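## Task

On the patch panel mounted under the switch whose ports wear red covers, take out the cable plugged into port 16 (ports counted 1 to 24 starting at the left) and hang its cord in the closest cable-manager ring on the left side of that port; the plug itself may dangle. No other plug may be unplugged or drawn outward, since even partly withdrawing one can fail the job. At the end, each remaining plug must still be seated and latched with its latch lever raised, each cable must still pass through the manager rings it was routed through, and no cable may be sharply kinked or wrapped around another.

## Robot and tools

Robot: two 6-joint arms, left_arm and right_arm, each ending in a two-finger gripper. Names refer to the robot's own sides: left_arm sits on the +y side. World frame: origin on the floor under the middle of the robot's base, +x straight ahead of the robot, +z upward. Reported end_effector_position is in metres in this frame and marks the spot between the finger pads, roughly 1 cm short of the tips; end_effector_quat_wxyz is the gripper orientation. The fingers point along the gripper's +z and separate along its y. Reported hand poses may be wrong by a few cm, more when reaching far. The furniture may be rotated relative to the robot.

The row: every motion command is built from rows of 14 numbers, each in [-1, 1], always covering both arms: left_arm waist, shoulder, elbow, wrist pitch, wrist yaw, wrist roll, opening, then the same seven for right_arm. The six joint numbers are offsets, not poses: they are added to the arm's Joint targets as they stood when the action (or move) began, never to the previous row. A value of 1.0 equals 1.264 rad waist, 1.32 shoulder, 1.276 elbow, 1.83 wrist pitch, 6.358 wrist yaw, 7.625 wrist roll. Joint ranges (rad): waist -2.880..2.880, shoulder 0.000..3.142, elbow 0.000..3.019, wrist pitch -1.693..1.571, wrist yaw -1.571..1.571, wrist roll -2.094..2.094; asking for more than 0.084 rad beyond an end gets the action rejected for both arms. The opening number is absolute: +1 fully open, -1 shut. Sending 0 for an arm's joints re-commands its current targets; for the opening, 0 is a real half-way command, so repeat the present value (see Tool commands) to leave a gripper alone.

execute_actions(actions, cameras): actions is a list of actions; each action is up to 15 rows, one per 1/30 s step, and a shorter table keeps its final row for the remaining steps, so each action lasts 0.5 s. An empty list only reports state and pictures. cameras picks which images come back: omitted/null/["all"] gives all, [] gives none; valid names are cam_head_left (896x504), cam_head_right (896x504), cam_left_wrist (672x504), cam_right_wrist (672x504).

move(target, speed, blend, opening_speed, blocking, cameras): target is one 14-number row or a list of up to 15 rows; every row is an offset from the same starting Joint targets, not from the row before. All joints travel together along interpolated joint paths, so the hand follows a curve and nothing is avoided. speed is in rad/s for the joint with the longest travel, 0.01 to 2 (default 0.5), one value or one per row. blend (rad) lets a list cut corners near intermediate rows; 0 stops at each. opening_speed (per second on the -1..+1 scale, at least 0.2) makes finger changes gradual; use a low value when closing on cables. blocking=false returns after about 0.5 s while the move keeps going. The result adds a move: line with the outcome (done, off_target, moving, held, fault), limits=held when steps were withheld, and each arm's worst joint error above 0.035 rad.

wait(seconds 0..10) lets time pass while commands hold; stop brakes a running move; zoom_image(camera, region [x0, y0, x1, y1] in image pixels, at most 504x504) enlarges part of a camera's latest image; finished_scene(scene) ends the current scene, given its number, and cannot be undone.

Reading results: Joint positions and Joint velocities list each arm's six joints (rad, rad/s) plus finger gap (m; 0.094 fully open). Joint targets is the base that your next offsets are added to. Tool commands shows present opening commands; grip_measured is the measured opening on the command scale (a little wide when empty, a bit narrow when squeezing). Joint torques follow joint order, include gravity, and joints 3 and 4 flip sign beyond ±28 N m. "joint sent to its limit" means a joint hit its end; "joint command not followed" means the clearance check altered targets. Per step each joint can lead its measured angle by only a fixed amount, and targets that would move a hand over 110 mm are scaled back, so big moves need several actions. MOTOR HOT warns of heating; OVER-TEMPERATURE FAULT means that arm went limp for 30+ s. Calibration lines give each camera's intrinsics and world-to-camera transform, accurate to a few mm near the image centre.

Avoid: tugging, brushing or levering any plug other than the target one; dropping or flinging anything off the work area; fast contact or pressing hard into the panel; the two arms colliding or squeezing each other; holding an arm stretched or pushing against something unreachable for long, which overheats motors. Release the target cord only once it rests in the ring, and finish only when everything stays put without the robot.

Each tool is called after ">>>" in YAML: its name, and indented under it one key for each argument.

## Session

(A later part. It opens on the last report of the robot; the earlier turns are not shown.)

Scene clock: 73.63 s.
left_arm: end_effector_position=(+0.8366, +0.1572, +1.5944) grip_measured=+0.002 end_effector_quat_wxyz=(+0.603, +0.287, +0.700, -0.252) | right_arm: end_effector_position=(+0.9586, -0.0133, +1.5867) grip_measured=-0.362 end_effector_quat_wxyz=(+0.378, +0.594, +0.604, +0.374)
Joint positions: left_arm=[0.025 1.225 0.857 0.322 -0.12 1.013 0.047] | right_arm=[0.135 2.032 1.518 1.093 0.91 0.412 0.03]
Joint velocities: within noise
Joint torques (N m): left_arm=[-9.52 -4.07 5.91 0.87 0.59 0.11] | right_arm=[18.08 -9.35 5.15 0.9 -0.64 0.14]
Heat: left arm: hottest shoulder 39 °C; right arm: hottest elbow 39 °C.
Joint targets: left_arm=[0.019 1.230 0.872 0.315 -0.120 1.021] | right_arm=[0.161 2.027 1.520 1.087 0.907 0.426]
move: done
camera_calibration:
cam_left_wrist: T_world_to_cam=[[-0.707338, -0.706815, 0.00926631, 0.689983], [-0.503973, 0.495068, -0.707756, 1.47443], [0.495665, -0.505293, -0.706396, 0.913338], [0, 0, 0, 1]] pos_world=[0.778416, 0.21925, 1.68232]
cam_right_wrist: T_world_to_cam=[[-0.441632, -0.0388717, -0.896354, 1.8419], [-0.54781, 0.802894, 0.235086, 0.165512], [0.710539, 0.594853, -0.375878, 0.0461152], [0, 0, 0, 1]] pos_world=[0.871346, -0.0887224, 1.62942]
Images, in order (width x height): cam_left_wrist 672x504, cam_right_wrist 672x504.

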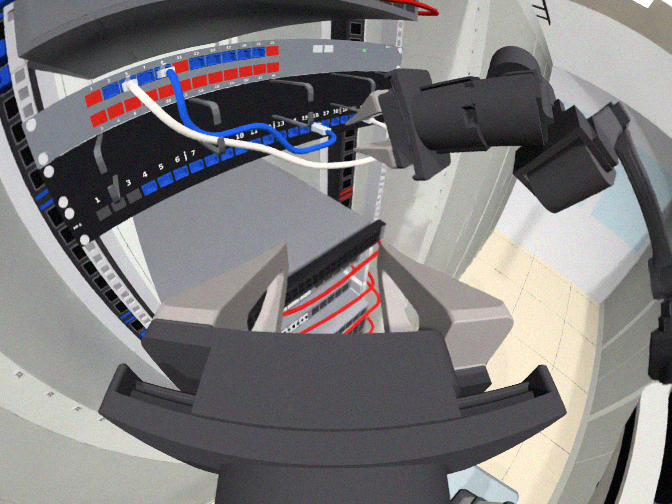

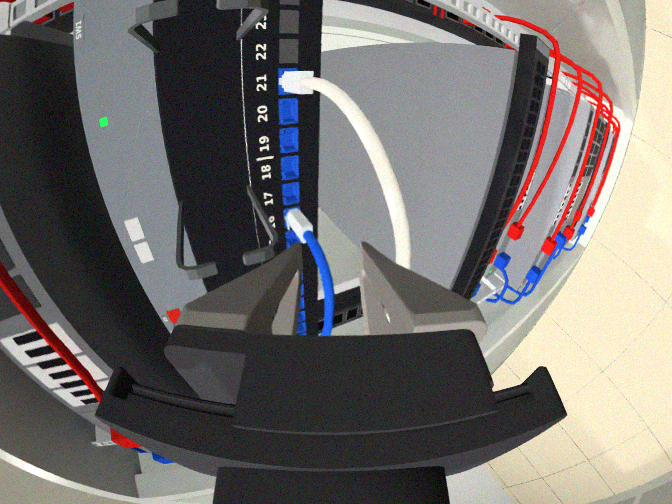

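>>> move:
  target: [0,0,0,0,0,0,0,-0.0562,0.0402,0.1113,-0.0448,0,0,-0.28]
  speed: 0.3
  cameras: ["cam_right_wrist","cam_left_wrist"]

>>> zoom_image:
  camera: "cam_left_wrist"
  region: [270, 70, 420, 200]

>>> zoom_image:
  camera: "cam_right_wrist"
  region: [230, 100, 430, 350]

Scene clock: 75.57 s.
left_arm: end_effector_position=(+0.8366, +0.1572, +1.5944) grip_measured=+0.002 end_effector_quat_wxyz=(+0.603, +0.287, +0.700, -0.252) | right_arm: end_effector_position=(+0.9822, +0.0005, +1.5879) grip_measured=-0.282 end_effector_quat_wxyz=(+0.376, +0.588, +0.612, +0.370)
Joint positions: left_arm=[0.025 1.225 0.857 0.322 -0.12 1.014 0.047] | right_arm=[0.126 2.076 1.624 1.008 0.906 0.415 0.034]
Joint velocities: within noise
Joint torques (N m): left_arm=[-9.47 -4.07 5.91 0.85 0.59 0.11] | right_arm=[13.63 -9.05 8.32 0.91 -0.52 0.11]
Heat: left arm: hottest shoulder 38 °C; right arm: hottest elbow 39 °C.
Joint targets: left_arm=[0.019 1.230 0.872 0.315 -0.120 1.021] | right_arm=[0.090 2.080 1.662 1.005 0.907 0.425]
move: off_target (right_arm); right_arm: the elbow is farthest, 0.038 rad from its target
camera_calibration:
cam_left_wrist: T_world_to_cam=[[-0.70738, -0.706778, 0.00888895, 0.690614], [-0.503757, 0.495285, -0.707759, 1.47422], [0.495825, -0.505132, -0.706399, 0.913183], [0, 0, 0, 1]] pos_world=[0.778396, 0.219229, 1.68232]
cam_right_wrist: T_world_to_cam=[[-0.448212, -0.0576661, -0.892065, 1.85358], [-0.557995, 0.79768, 0.228796, 0.18709], [0.698389, 0.600317, -0.389708, 0.0554586], [0, 0, 0, 1]] pos_world=[0.896461, -0.0756418, 1.63232]
Images, in order (width x height): cam_left_wrist 672x504, cam_right_wrist 672x504.

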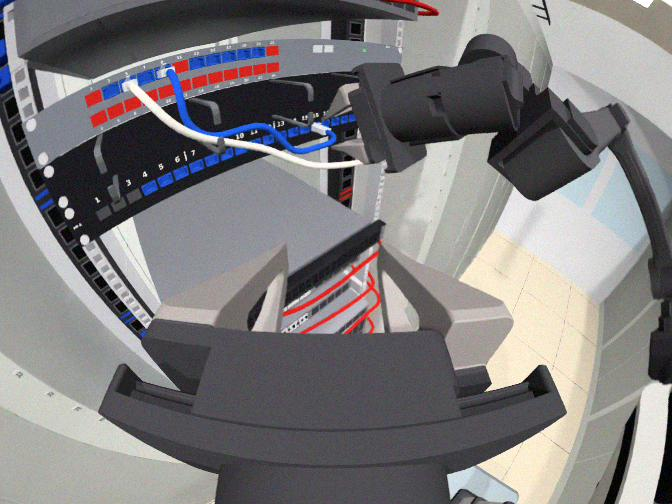

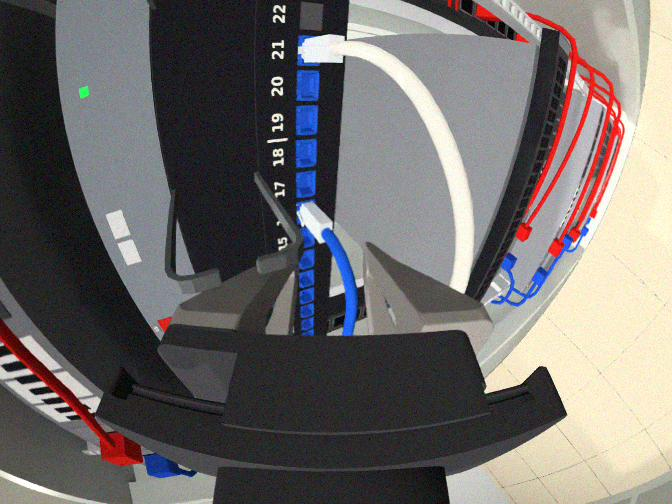

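Scaled by 3.360 from the camera's 672x504 image, which has a finer 960x720 frame.

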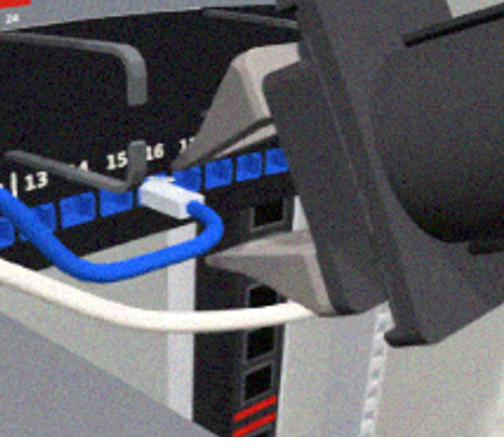

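Scaled by 2.016 from the camera's 672x504 image, which has a finer 960x720 frame.

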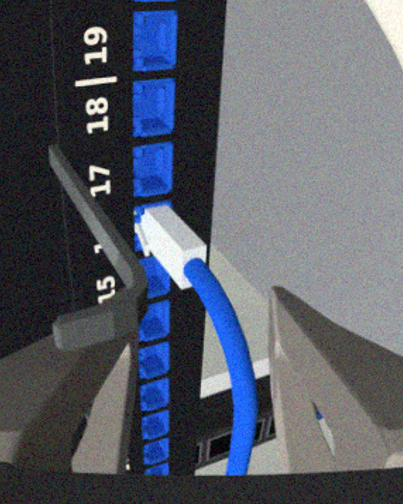

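>>> move:
  target: [0,0,0,0,0,0,0,-0.0087,-0.0303,0.0102,-0.0148,0,0,-0.28]
  speed: 0.5
  cameras: ["cam_right_wrist","cam_left_wrist"]

>>> zoom_image:
  camera: "cam_left_wrist"
  region: [270, 70, 420, 200]

>>> zoom_image:
  camera: "cam_right_wrist"
  region: [230, 100, 430, 350]

Scene clock: 76.83 s.
left_arm: end_effector_position=(+0.8366, +0.1572, +1.5944) grip_measured=+0.002 end_effector_quat_wxyz=(+0.603, +0.287, +0.700, -0.252) | right_arm: end_effector_position=(+0.9848, +0.0018, +1.5851) grip_measured=-0.282 end_effector_quat_wxyz=(+0.375, +0.583, +0.620, +0.367)
Joint positions: left_arm=[0.025 1.225 0.857 0.322 -0.12 1.014 0.047] | right_arm=[0.122 2.075 1.63 0.981 0.906 0.415 0.034]
Joint velocities: within noise
Joint torques (N m): left_arm=[-9.47 -4.07 5.91 0.85 0.59 0.11] | right_arm=[13.51 -12.4 8.7 1.06 -0.49 0.11]
Heat: left arm: hottest shoulder 38 °C; right arm: hottest elbow 39 °C.
Joint targets: left_arm=[0.019 1.230 0.872 0.315 -0.120 1.021] | right_arm=[0.079 2.040 1.675 0.978 0.907 0.425]
move: off_target (right_arm); right_arm: the elbow is farthest, 0.045 rad from its target
camera_calibration:
cam_left_wrist: T_world_to_cam=[[-0.70738, -0.706778, 0.00888895, 0.690614], [-0.503757, 0.495285, -0.707759, 1.47422], [0.495825, -0.505132, -0.706399, 0.913183], [0, 0, 0, 1]] pos_world=[0.778396, 0.219229, 1.68232]
cam_right_wrist: T_world_to_cam=[[-0.454075, -0.0750594, -0.887796, 1.85133], [-0.568152, 0.791955, 0.223632, 0.206268], [0.686309, 0.605949, -0.402252, 0.0835505], [0, 0, 0, 1]] pos_world=[0.900492, -0.0750223, 1.63108]
Images, in order (width x height): cam_left_wrist 672x504, cam_right_wrist 672x504.

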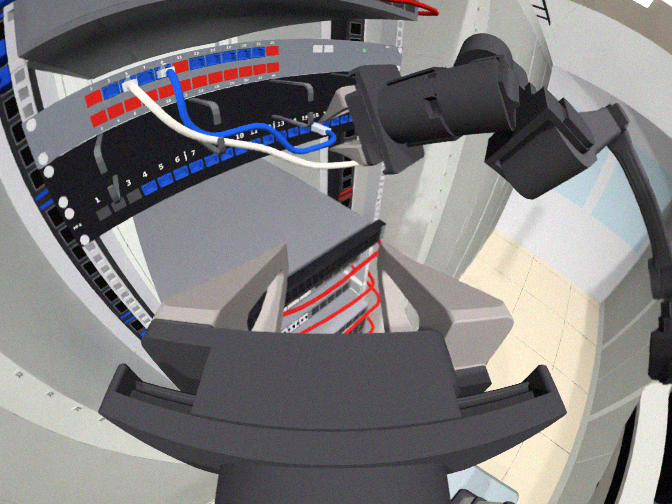

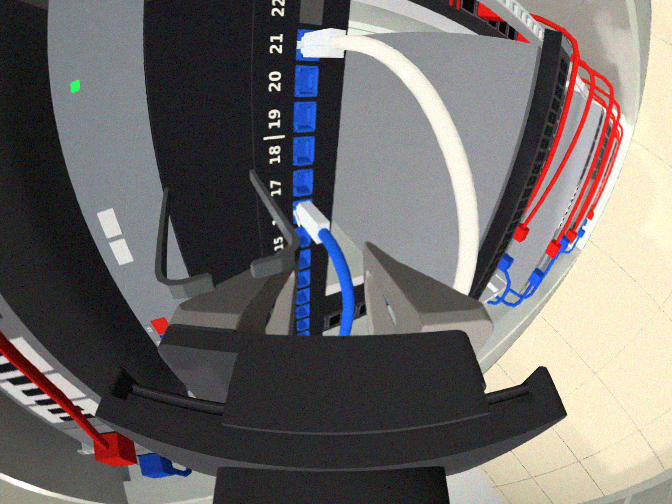

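Scaled by 3.360 from the camera's 672x504 image, which has a finer 960x720 frame.

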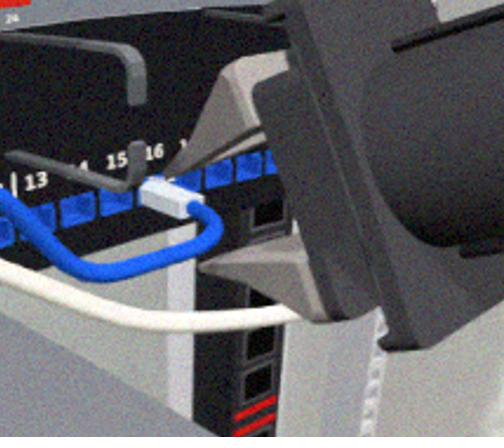

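Scaled by 2.016 from the camera's 672x504 image, which has a finer 960x720 frame.

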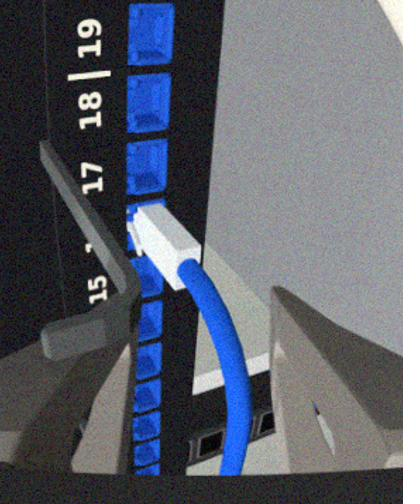

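>>> move:
  target: [0,0,0,0,0,0,0,0,0.0091,-0.1528,0.165,-0.0382,-0.0075,-0.45]
  speed: 0.3
  cameras: ["cam_right_wrist","cam_left_wrist"]

>>> zoom_image:
  camera: "cam_left_wrist"
  region: [270, 70, 420, 200]

>>> zoom_image:
  camera: "cam_right_wrist"
  region: [230, 100, 430, 350]

Scene clock: 84.77 s.
left_arm: end_effector_position=(+0.8366, +0.1572, +1.5944) grip_measured=+0.002 end_effector_quat_wxyz=(+0.603, +0.287, +0.700, -0.252) | right_arm: end_effector_position=(+0.9584, -0.0083, +1.5963) grip_measured=-0.448 end_effector_quat_wxyz=(+0.436, +0.554, +0.547, +0.452)
Joint positions: left_arm=[0.025 1.225 0.857 0.322 -0.12 1.014 0.047] | right_arm=[0.108 2.067 1.48 1.269 0.666 0.384 0.026]
Joint velocities: within noise
Joint torques (N m): left_arm=[-9.47 -4.07 5.9 0.85 0.59 0.11] | right_arm=[13.8 -10.58 4.82 1.61 -0.67 -0.13]
Heat: left arm: hottest shoulder 37 °C; right arm: hottest elbow 40 °C.
Joint targets: left_arm=[0.019 1.230 0.872 0.315 -0.120 1.021] | right_arm=[0.079 2.052 1.481 1.280 0.664 0.369]
move: done
camera_calibration:
cam_left_wrist: T_world_to_cam=[[-0.70738, -0.706778, 0.00888895, 0.690614], [-0.503757, 0.495285, -0.707759, 1.47422], [0.495825, -0.505132, -0.706399, 0.913183], [0, 0, 0, 1]] pos_world=[0.778396, 0.219229, 1.68232]
cam_right_wrist: T_world_to_cam=[[-0.219037, -0.00275916, -0.975713, 1.76418], [-0.587244, 0.798972, 0.129571, 0.365342], [0.779209, 0.601362, -0.176625, -0.336932], [0, 0, 0, 1]] pos_world=[0.863505, -0.0844123, 1.61448]
Images, in order (width x height): cam_left_wrist 672x504, cam_right_wrist 672x504.

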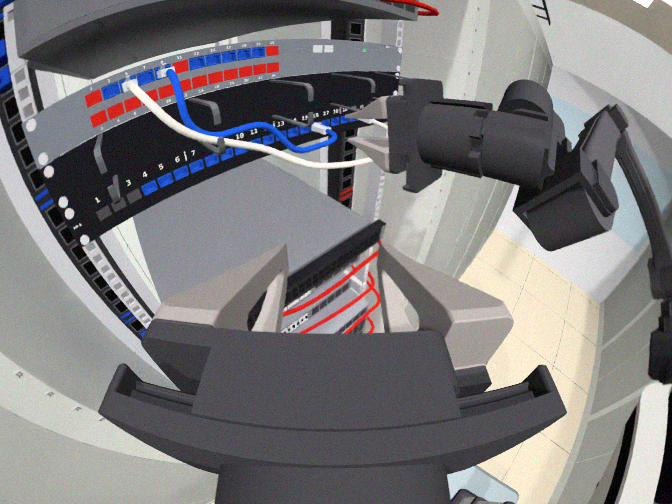

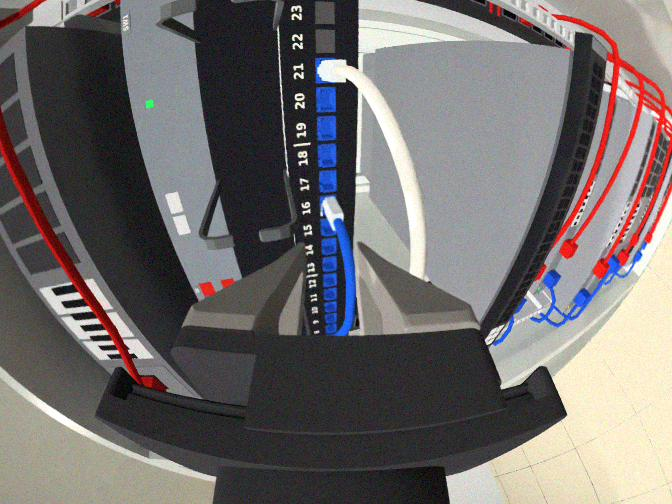

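Scaled by 3.360 from the camera's 672x504 image, which has a finer 960x720 frame.

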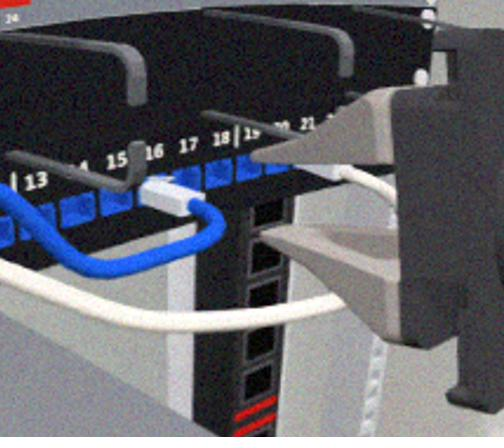

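Scaled by 2.016 from the camera's 672x504 image, which has a finer 960x720 frame.

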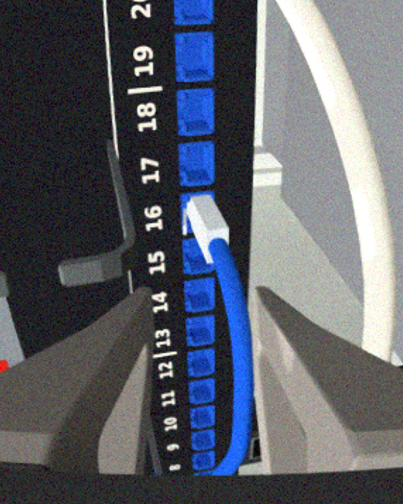

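>>> move:
  target: [0,0,0,0,0,0,0,-0.0277,0.0326,0.0972,-0.0546,-0.0038,0.0067,-0.5]
  speed: 0.25
  cameras: ["cam_right_wrist","cam_left_wrist"]

>>> zoom_image:
  camera: "cam_left_wrist"
  region: [270, 70, 420, 200]

>>> zoom_image:
  camera: "cam_right_wrist"
  region: [230, 100, 430, 350]

Scene clock: 86.87 s.
left_arm: end_effector_position=(+0.8366, +0.1572, +1.5944) grip_measured=+0.002 end_effector_quat_wxyz=(+0.603, +0.287, +0.700, -0.252) | right_arm: end_effector_position=(+0.9865, -0.0017, +1.5876) grip_measured=-0.498 end_effector_quat_wxyz=(+0.436, +0.547, +0.554, +0.452)
Joint positions: left_arm=[0.025 1.225 0.857 0.322 -0.12 1.014 0.047] | right_arm=[0.08 2.093 1.564 1.183 0.639 0.401 0.024]
Joint velocities: within noise
Joint torques (N m): left_arm=[-9.52 -4.07 5.91 0.87 0.6 0.11] | right_arm=[13.8 -9.7 8.2 1.02 -0.59 0.18]
Heat: left arm: hottest shoulder 37 °C; right arm: hottest elbow 40 °C.
Joint targets: left_arm=[0.019 1.230 0.872 0.315 -0.120 1.021] | right_arm=[0.044 2.096 1.604 1.180 0.639 0.419]
move: off_target (right_arm); right_arm: the elbow is farthest, 0.041 rad from its target
camera_calibration:
cam_left_wrist: T_world_to_cam=[[-0.70738, -0.706778, 0.00888895, 0.690614], [-0.503757, 0.495285, -0.707759, 1.47422], [0.495825, -0.505132, -0.706399, 0.913183], [0, 0, 0, 1]] pos_world=[0.778396, 0.219229, 1.68232]
cam_right_wrist: T_world_to_cam=[[-0.219104, -0.0175358, -0.975544, 1.76164], [-0.599544, 0.791229, 0.120433, 0.40433], [0.769767, 0.611269, -0.183875, -0.343497], [0, 0, 0, 1]] pos_world=[0.892809, -0.0790563, 1.60671]
Images, in order (width x height): cam_left_wrist 672x504, cam_right_wrist 672x504.

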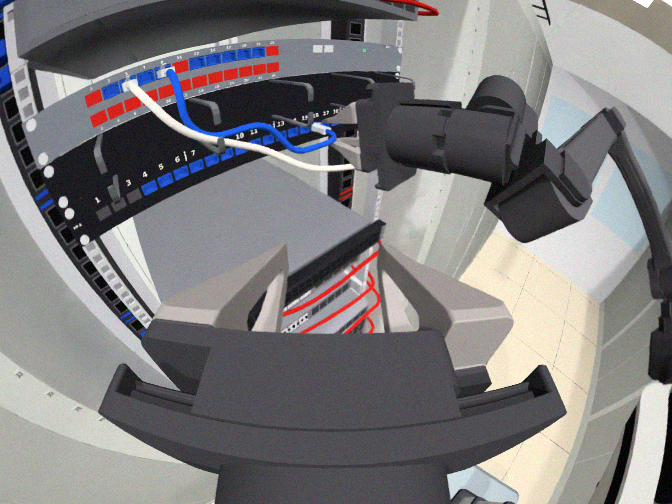

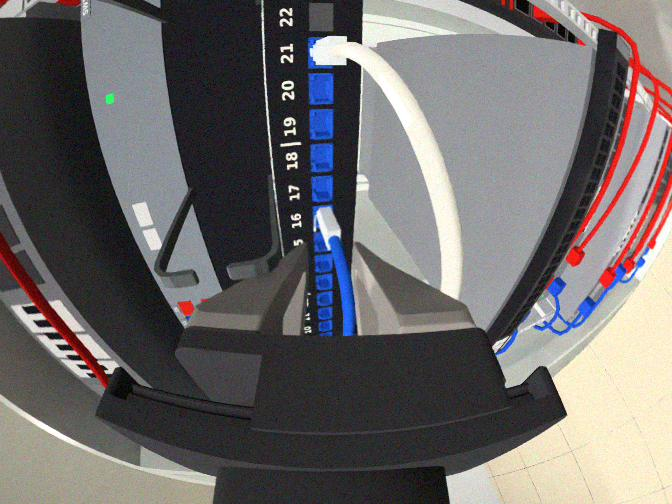

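Scaled by 3.360 from the camera's 672x504 image, which has a finer 960x720 frame.

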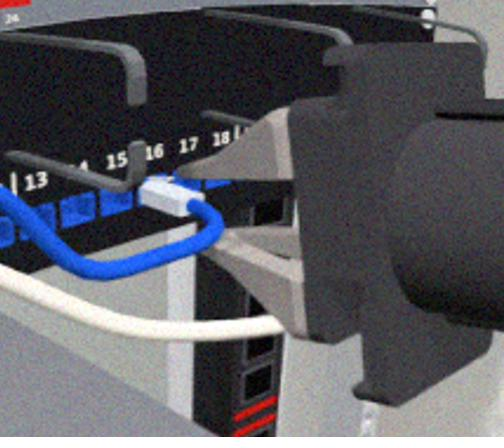

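Scaled by 2.016 from the camera's 672x504 image, which has a finer 960x720 frame.

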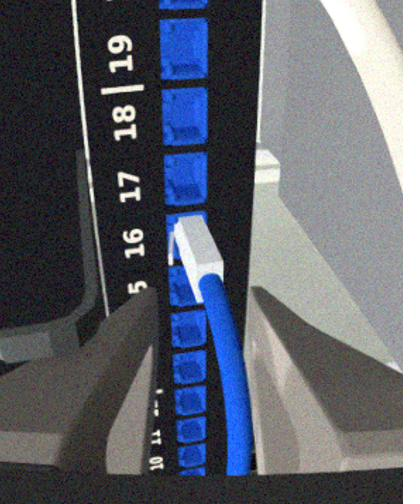

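>>> move:
  target: [0,0,0,0,0,0,0,-0.0127,-0.0235,0.0047,-0.0066,0,0,-0.5]
  speed: 0.4
  cameras: ["cam_right_wrist","cam_left_wrist"]

>>> zoom_image:
  camera: "cam_right_wrist"
  region: [230, 100, 430, 350]

Scene clock: 88.13 s.
left_arm: end_effector_position=(+0.8366, +0.1572, +1.5944) grip_measured=+0.002 end_effector_quat_wxyz=(+0.603, +0.287, +0.700, -0.252) | right_arm: end_effector_position=(+0.9886, -0.0010, +1.5850) grip_measured=-0.498 end_effector_quat_wxyz=(+0.435, +0.545, +0.558, +0.451)
Joint positions: left_arm=[0.025 1.225 0.857 0.322 -0.12 1.014 0.047] | right_arm=[0.075 2.093 1.567 1.169 0.637 0.402 0.024]
Joint velocities: within noise
Joint torques (N m): left_arm=[-9.47 -4.07 5.93 0.87 0.59 0.11] | right_arm=[12.28 -12.28 8.51 1.1 -0.51 0.15]
Heat: left arm: hottest shoulder 37 °C; right arm: hottest elbow 40 °C.
Joint targets: left_arm=[0.019 1.230 0.872 0.315 -0.120 1.021] | right_arm=[0.028 2.065 1.610 1.168 0.640 0.420]
move: off_target (right_arm); right_arm: the waist is farthest, 0.047 rad from its target
camera_calibration:
cam_left_wrist: T_world_to_cam=[[-0.70738, -0.706778, 0.00888895, 0.690614], [-0.503757, 0.495285, -0.707759, 1.47422], [0.495825, -0.505132, -0.706399, 0.913183], [0, 0, 0, 1]] pos_world=[0.778396, 0.219229, 1.68232]
cam_right_wrist: T_world_to_cam=[[-0.222277, -0.0246961, -0.974671, 1.76132], [-0.60483, 0.787567, 0.117978, 0.414437], [0.764705, 0.615733, -0.189995, -0.33132], [0, 0, 0, 1]] pos_world=[0.895525, -0.0788943, 1.60486]
Images, in order (width x height): cam_left_wrist 672x504, cam_right_wrist 672x504.

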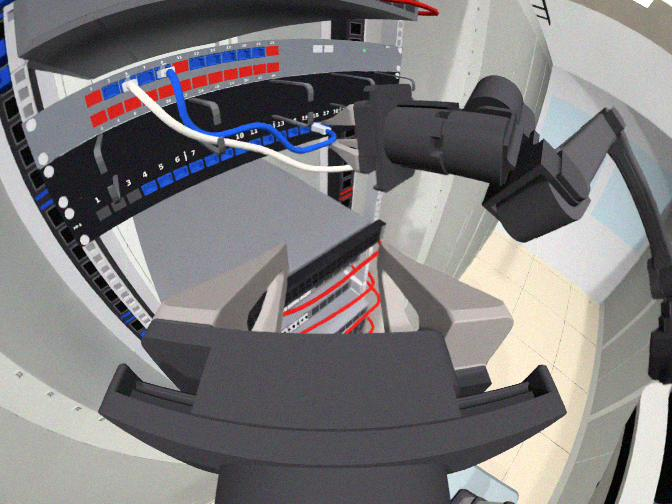

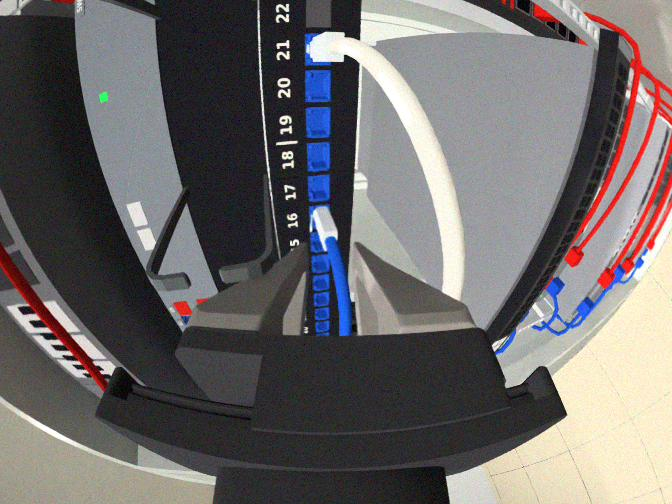

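Scaled by 2.016 from the camera's 672x504 image, which has a finer 960x720 frame.

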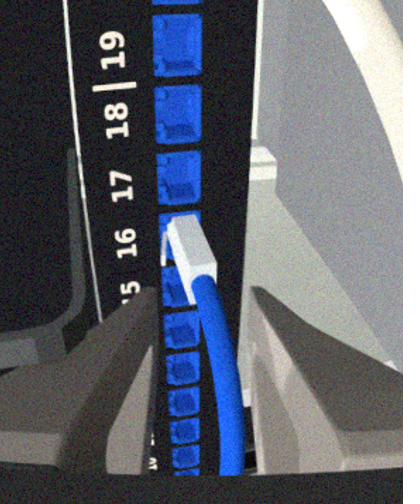

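>>> move:
  target: [0,0,0,0,0,0,0,0,0.005,0.0157,0.0164,0.0047,0,-0.5]
  speed: 0.4
  cameras: ["cam_right_wrist","cam_left_wrist"]

>>> zoom_image:
  camera: "cam_right_wrist"
  region: [230, 100, 430, 350]

>>> zoom_image:
  camera: "cam_left_wrist"
  region: [270, 70, 420, 200]

Scene clock: 89.63 s.
left_arm: end_effector_position=(+0.8366, +0.1572, +1.5944) grip_measured=+0.002 end_effector_quat_wxyz=(+0.603, +0.287, +0.700, -0.252) | right_arm: end_effector_position=(+0.9892, -0.0024, +1.5836) grip_measured=-0.498 end_effector_quat_wxyz=(+0.433, +0.549, +0.558, +0.446)
Joint positions: left_arm=[0.025 1.225 0.857 0.322 -0.12 1.014 0.047] | right_arm=[0.075 2.093 1.571 1.169 0.65 0.402 0.024]
Joint velocities: within noise
Joint torques (N m): left_arm=[-9.52 -4.07 5.91 0.87 0.59 0.11] | right_arm=[12.75 -11.46 9.8 2.33 0.06 0.18]
Heat: left arm: hottest shoulder 36 °C; right arm: hottest elbow 40 °C.
Joint targets: left_arm=[0.019 1.230 0.872 0.315 -0.120 1.021] | right_arm=[0.028 2.071 1.630 1.198 0.669 0.420]
move: off_target (right_arm); right_arm: the elbow is farthest, 0.059 rad from its target
camera_calibration:
cam_left_wrist: T_world_to_cam=[[-0.70738, -0.706778, 0.00888895, 0.690614], [-0.503757, 0.495285, -0.707759, 1.47422], [0.495825, -0.505132, -0.706399, 0.913183], [0, 0, 0, 1]] pos_world=[0.778396, 0.219229, 1.68232]
cam_right_wrist: T_world_to_cam=[[-0.233982, -0.0233377, -0.971961, 1.76735], [-0.597515, 0.792083, 0.124823, 0.398059], [0.76696, 0.609968, -0.199278, -0.318719], [0, 0, 0, 1]] pos_world=[0.895821, -0.0796414, 1.6046]
Images, in order (width x height): cam_left_wrist 672x504, cam_right_wrist 672x504.

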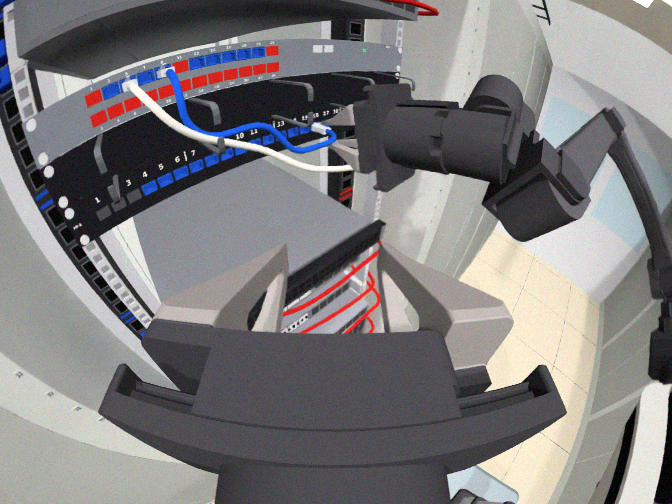

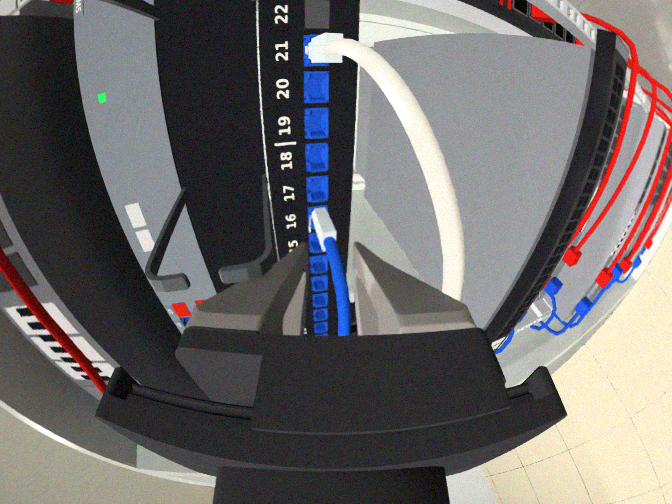

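Scaled by 2.016 from the camera's 672x504 image, which has a finer 960x720 frame.

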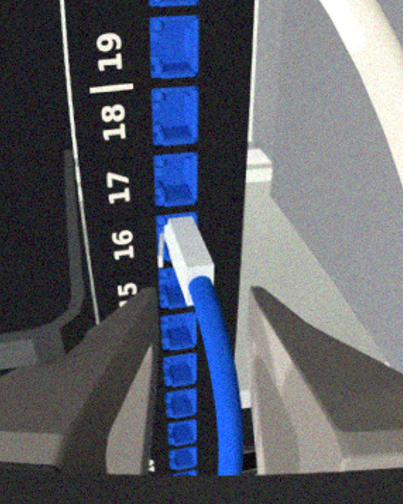

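Scaled by 3.360 from the camera's 672x504 image, which has a finer 960x720 frame.

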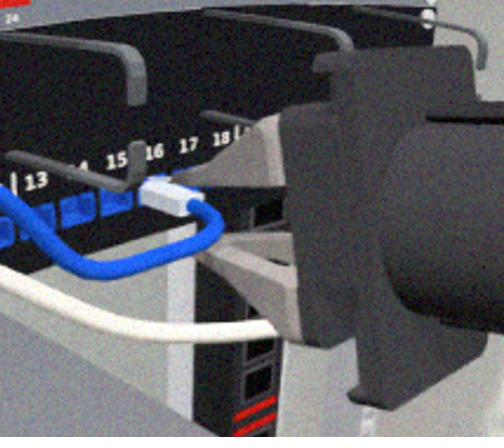

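>>> wait:
  seconds: 0.1

>>> zoom_image:
  camera: "cam_head_right"
  region: [330, 60, 450, 150]

>>> zoom_image:
  camera: "cam_head_left"
  region: [380, 60, 500, 150]

>>> zoom_image:
  camera: "cam_left_wrist"
  region: [300, 100, 360, 160]

>>> zoom_image:
  camera: "cam_right_wrist"
  region: [290, 190, 370, 270]

Scene clock: 90.43 s.
left_arm: end_effector_position=(+0.8366, +0.1572, +1.5944) grip_measured=+0.002 end_effector_quat_wxyz=(+0.603, +0.287, +0.700, -0.252) | right_arm: end_effector_position=(+0.9892, -0.0025, +1.5835) grip_measured=-0.498 end_effector_quat_wxyz=(+0.433, +0.549, +0.558, +0.446)
Joint positions: left_arm=[0.025 1.225 0.857 0.322 -0.12 1.014 0.047] | right_arm=[0.075 2.093 1.571 1.169 0.651 0.402 0.024]
Joint velocities: within noise
Joint torques (N m): left_arm=[-9.47 -4.07 5.91 0.85 0.59 0.11] | right_arm=[12.45 -11.34 9.72 2.36 0.02 0.17]
Heat: left arm: hottest shoulder 36 °C; right arm: hottest elbow 40 °C.
Joint targets: left_arm=[0.019 1.230 0.872 0.315 -0.120 1.021] | right_arm=[0.028 2.071 1.630 1.198 0.670 0.420]
Tool commands: left_gripper/opening=+0.0 right_gripper/opening=-0.5
wait: 0.10 s; at rest from the start
camera_calibration:
cam_left_wrist: T_world_to_cam=[[-0.70738, -0.706778, 0.00888895, 0.690614], [-0.503757, 0.495285, -0.707759, 1.47422], [0.495825, -0.505132, -0.706399, 0.913183], [0, 0, 0, 1]] pos_world=[0.778396, 0.219229, 1.68232]
cam_right_wrist: T_world_to_cam=[[-0.234327, -0.0233442, -0.971878, 1.7675], [-0.597358, 0.792173, 0.125, 0.397643], [0.766977, 0.60985, -0.199572, -0.318256], [0, 0, 0, 1]] pos_world=[0.895804, -0.0796527, 1.60458]

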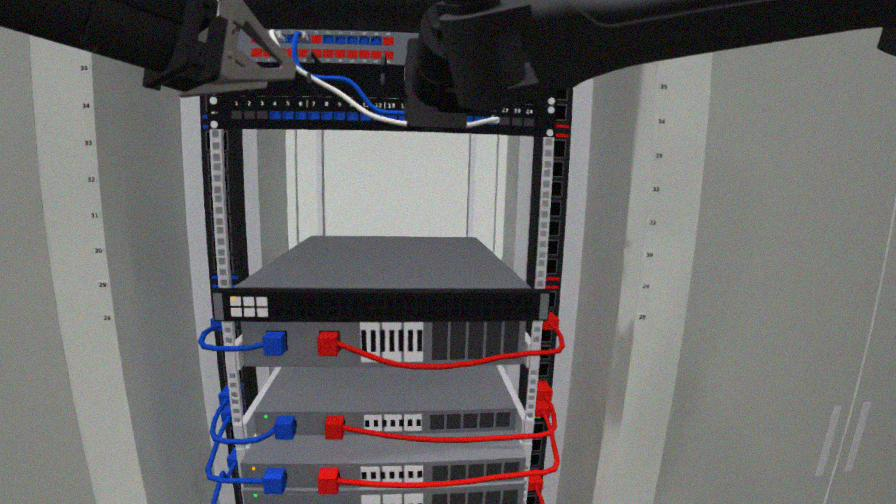

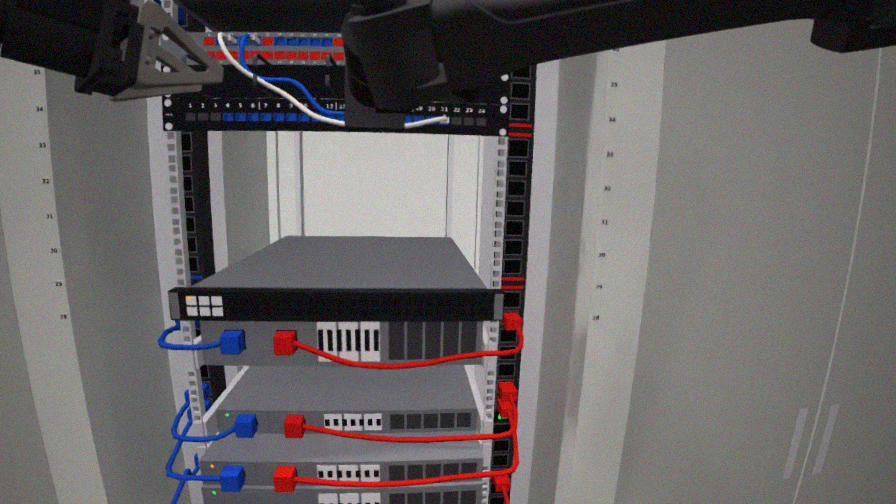

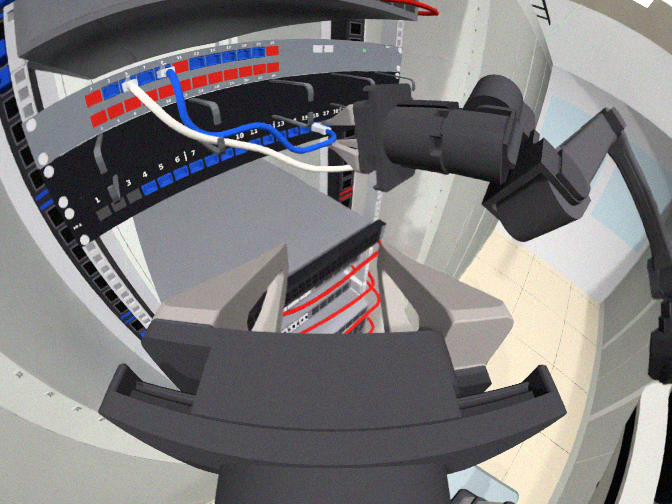

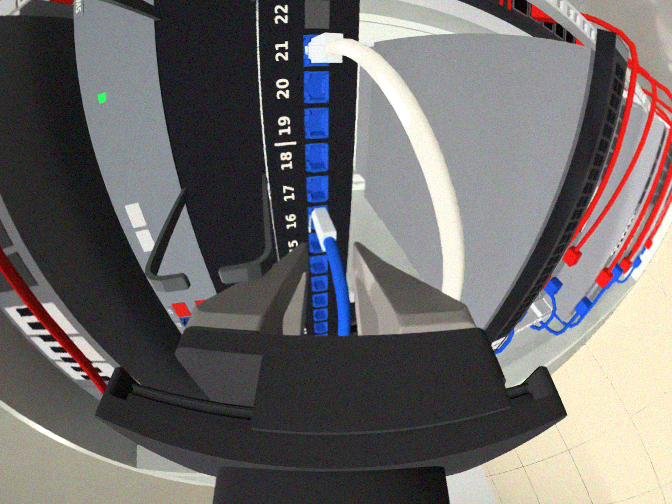

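Scaled by 4.200 from the camera's 896x504 image, which has a finer 1280x720 frame.

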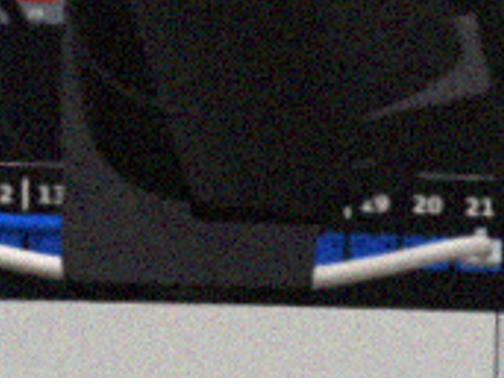

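Scaled by 4.200 from the camera's 896x504 image, which has a finer 1280x720 frame.

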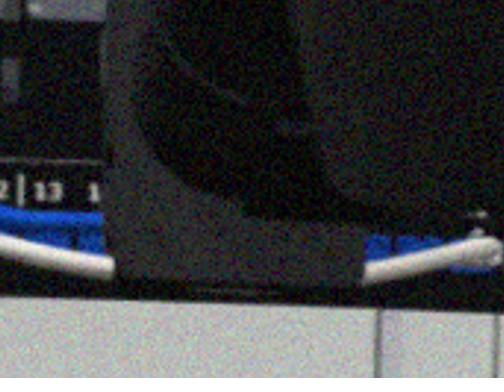

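Scaled by 8.400 from the camera's 672x504 image, which has a finer 960x720 frame.

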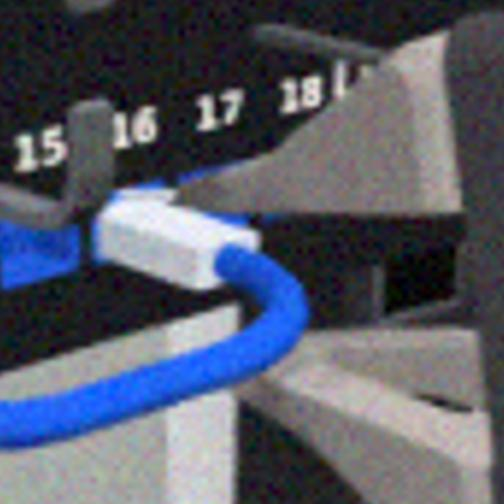

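Scaled by 6.300 from the camera's 672x504 image, which has a finer 960x720 frame.

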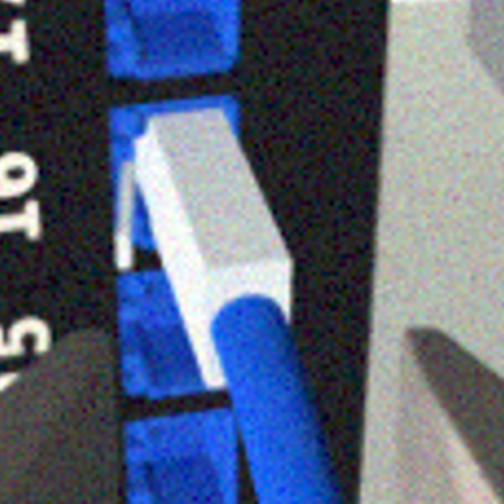

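>>> move:
  target: [0,0,0,0,0,0,0,0.0213,-0.022,-0.098,0.0055,0,0,-0.36]
  speed: 0.4
  cameras: ["cam_right_wrist","cam_left_wrist"]

>>> zoom_image:
  camera: "cam_right_wrist"
  region: [280, 170, 400, 290]

>>> zoom_image:
  camera: "cam_left_wrist"
  region: [290, 90, 370, 170]

Scene clock: 92.17 s.
left_arm: end_effector_position=(+0.8366, +0.1572, +1.5944) grip_measured=+0.002 end_effector_quat_wxyz=(+0.603, +0.287, +0.700, -0.252) | right_arm: end_effector_position=(+0.9776, -0.0153, +1.5787) grip_measured=-0.362 end_effector_quat_wxyz=(+0.430, +0.555, +0.560, +0.440)
Joint positions: left_arm=[0.025 1.225 0.857 0.322 -0.12 1.014 0.047] | right_arm=[0.075 2.058 1.507 1.197 0.668 0.405 0.03]
Joint velocities: within noise
Joint torques (N m): left_arm=[-9.47 -4.07 5.91 0.85 0.59 0.11] | right_arm=[14.97 -10.64 4.6 1.57 -0.57 0.12]
Heat: left arm: hottest shoulder 36 °C; right arm: hottest elbow 40 °C.
Joint targets: left_arm=[0.019 1.230 0.872 0.315 -0.120 1.021] | right_arm=[0.055 2.042 1.506 1.208 0.669 0.420]
move: done
camera_calibration:
cam_left_wrist: T_world_to_cam=[[-0.70738, -0.706778, 0.00888895, 0.690614], [-0.503757, 0.495285, -0.707759, 1.47422], [0.495825, -0.505132, -0.706399, 0.913183], [0, 0, 0, 1]] pos_world=[0.778396, 0.219229, 1.68232]
cam_right_wrist: T_world_to_cam=[[-0.250948, -0.0219972, -0.967751, 1.76953], [-0.589874, 0.796154, 0.134864, 0.378657], [0.767512, 0.604694, -0.212769, -0.282282], [0, 0, 0, 1]] pos_world=[0.884075, -0.0918505, 1.60134]
Images, in order (width x height): cam_left_wrist 672x504, cam_right_wrist 672x504.

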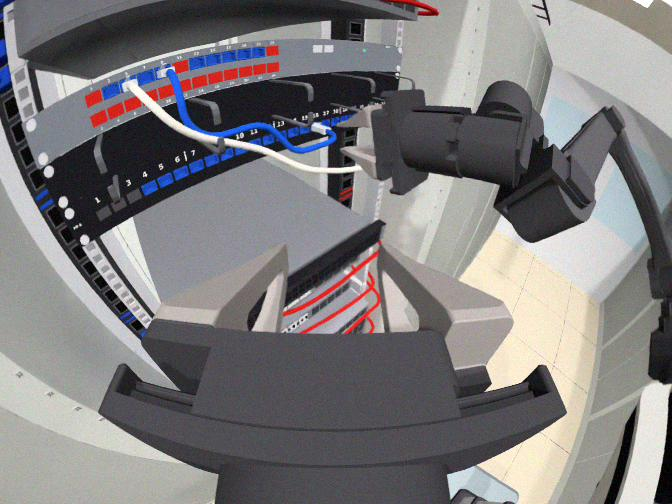

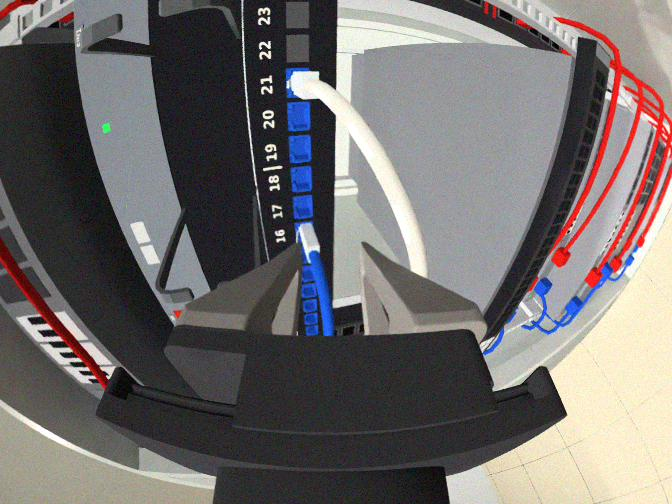

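Scaled by 4.200 from the camera's 672x504 image, which has a finer 960x720 frame.

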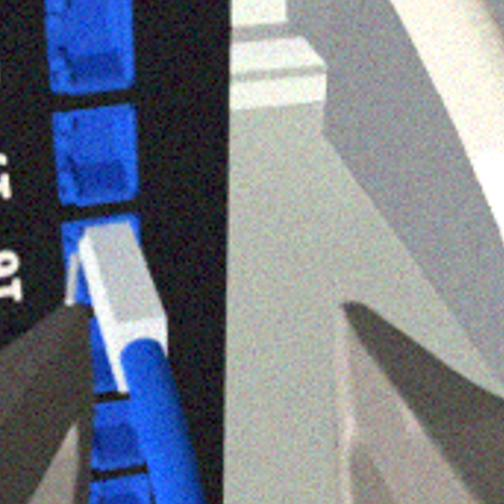

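Scaled by 6.300 from the camera's 672x504 image, which has a finer 960x720 frame.

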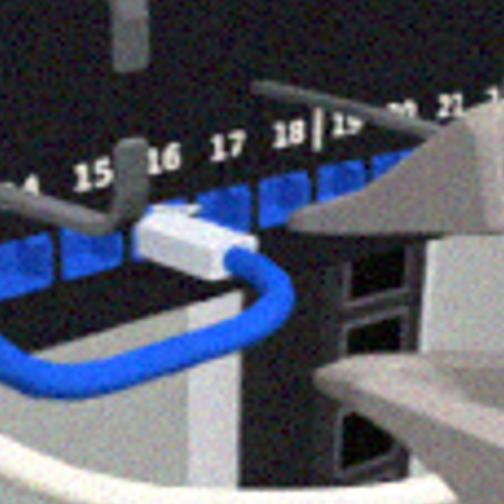

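>>> move:
  target: [0,0,0,0,0,0,0,0,0.0341,0.0862,-0.0333,0,0,-0.34]
  speed: 0.25
  cameras: ["cam_right_wrist","cam_left_wrist"]

>>> zoom_image:
  camera: "cam_right_wrist"
  region: [280, 170, 400, 290]

>>> zoom_image:
  camera: "cam_left_wrist"
  region: [290, 90, 370, 170]

Scene clock: 93.60 s.
left_arm: end_effector_position=(+0.8366, +0.1572, +1.5944) grip_measured=+0.002 end_effector_quat_wxyz=(+0.603, +0.287, +0.700, -0.252) | right_arm: end_effector_position=(+0.9851, -0.0046, +1.5736) grip_measured=-0.342 end_effector_quat_wxyz=(+0.423, +0.560, +0.564, +0.436)
Joint positions: left_arm=[0.025 1.225 0.857 0.322 -0.12 1.014 0.047] | right_arm=[0.072 2.087 1.554 1.162 0.683 0.42 0.031]
Joint velocities: within noise
Joint torques (N m): left_arm=[-9.47 -4.07 5.91 0.87 0.6 0.11] | right_arm=[14.56 -9.93 9.8 0.53 -1.08 -0.04]
Heat: left arm: hottest shoulder 36 °C; right arm: hottest elbow 40 °C.
Joint targets: left_arm=[0.019 1.230 0.872 0.315 -0.120 1.021] | right_arm=[0.055 2.087 1.615 1.147 0.669 0.420]
move: off_target (right_arm); right_arm: the elbow is farthest, 0.062 rad from its target
camera_calibration:
cam_left_wrist: T_world_to_cam=[[-0.70738, -0.706778, 0.00888895, 0.690614], [-0.503757, 0.495285, -0.707759, 1.47422], [0.495825, -0.505132, -0.706399, 0.913183], [0, 0, 0, 1]] pos_world=[0.778396, 0.219229, 1.68232]
cam_right_wrist: T_world_to_cam=[[-0.270565, -0.0179232, -0.962535, 1.77785], [-0.588664, 0.79421, 0.150683, 0.349081], [0.761754, 0.607379, -0.225436, -0.269941], [0, 0, 0, 1]] pos_world=[0.892144, -0.0814223, 1.59778]
Images, in order (width x height): cam_left_wrist 672x504, cam_right_wrist 672x504.

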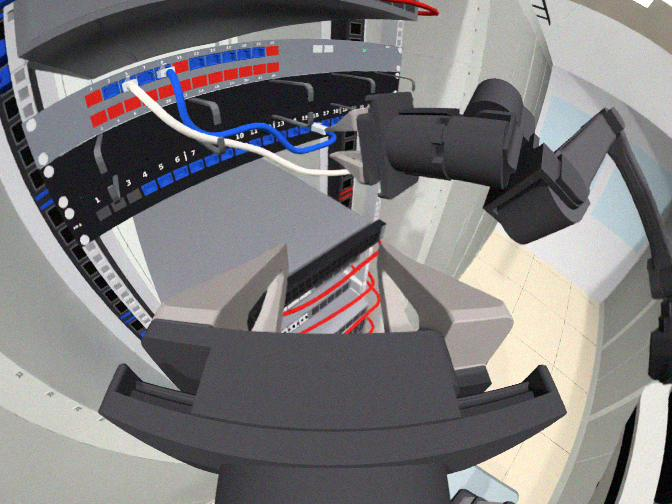

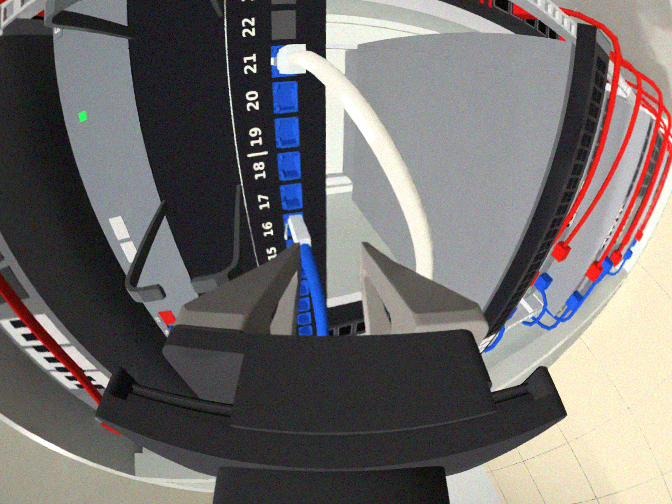

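Scaled by 4.200 from the camera's 672x504 image, which has a finer 960x720 frame.

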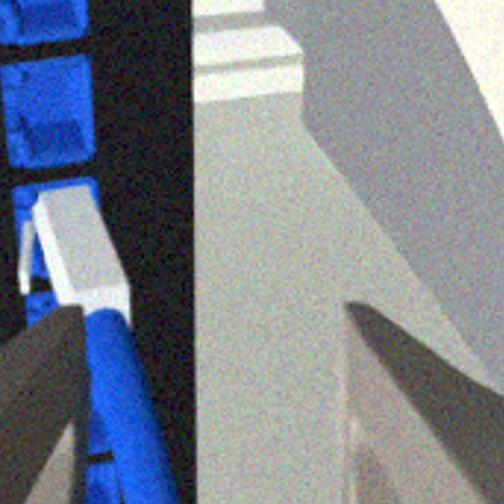

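Scaled by 6.300 from the camera's 672x504 image, which has a finer 960x720 frame.

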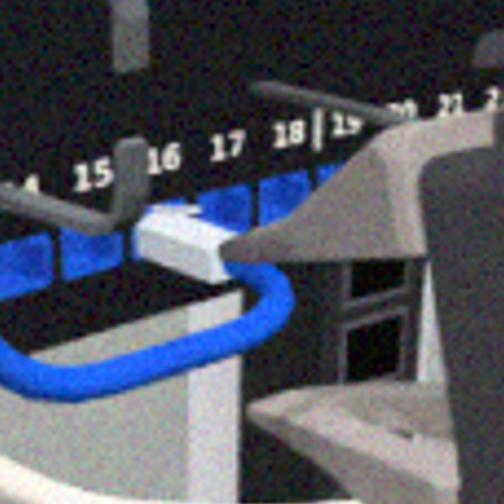

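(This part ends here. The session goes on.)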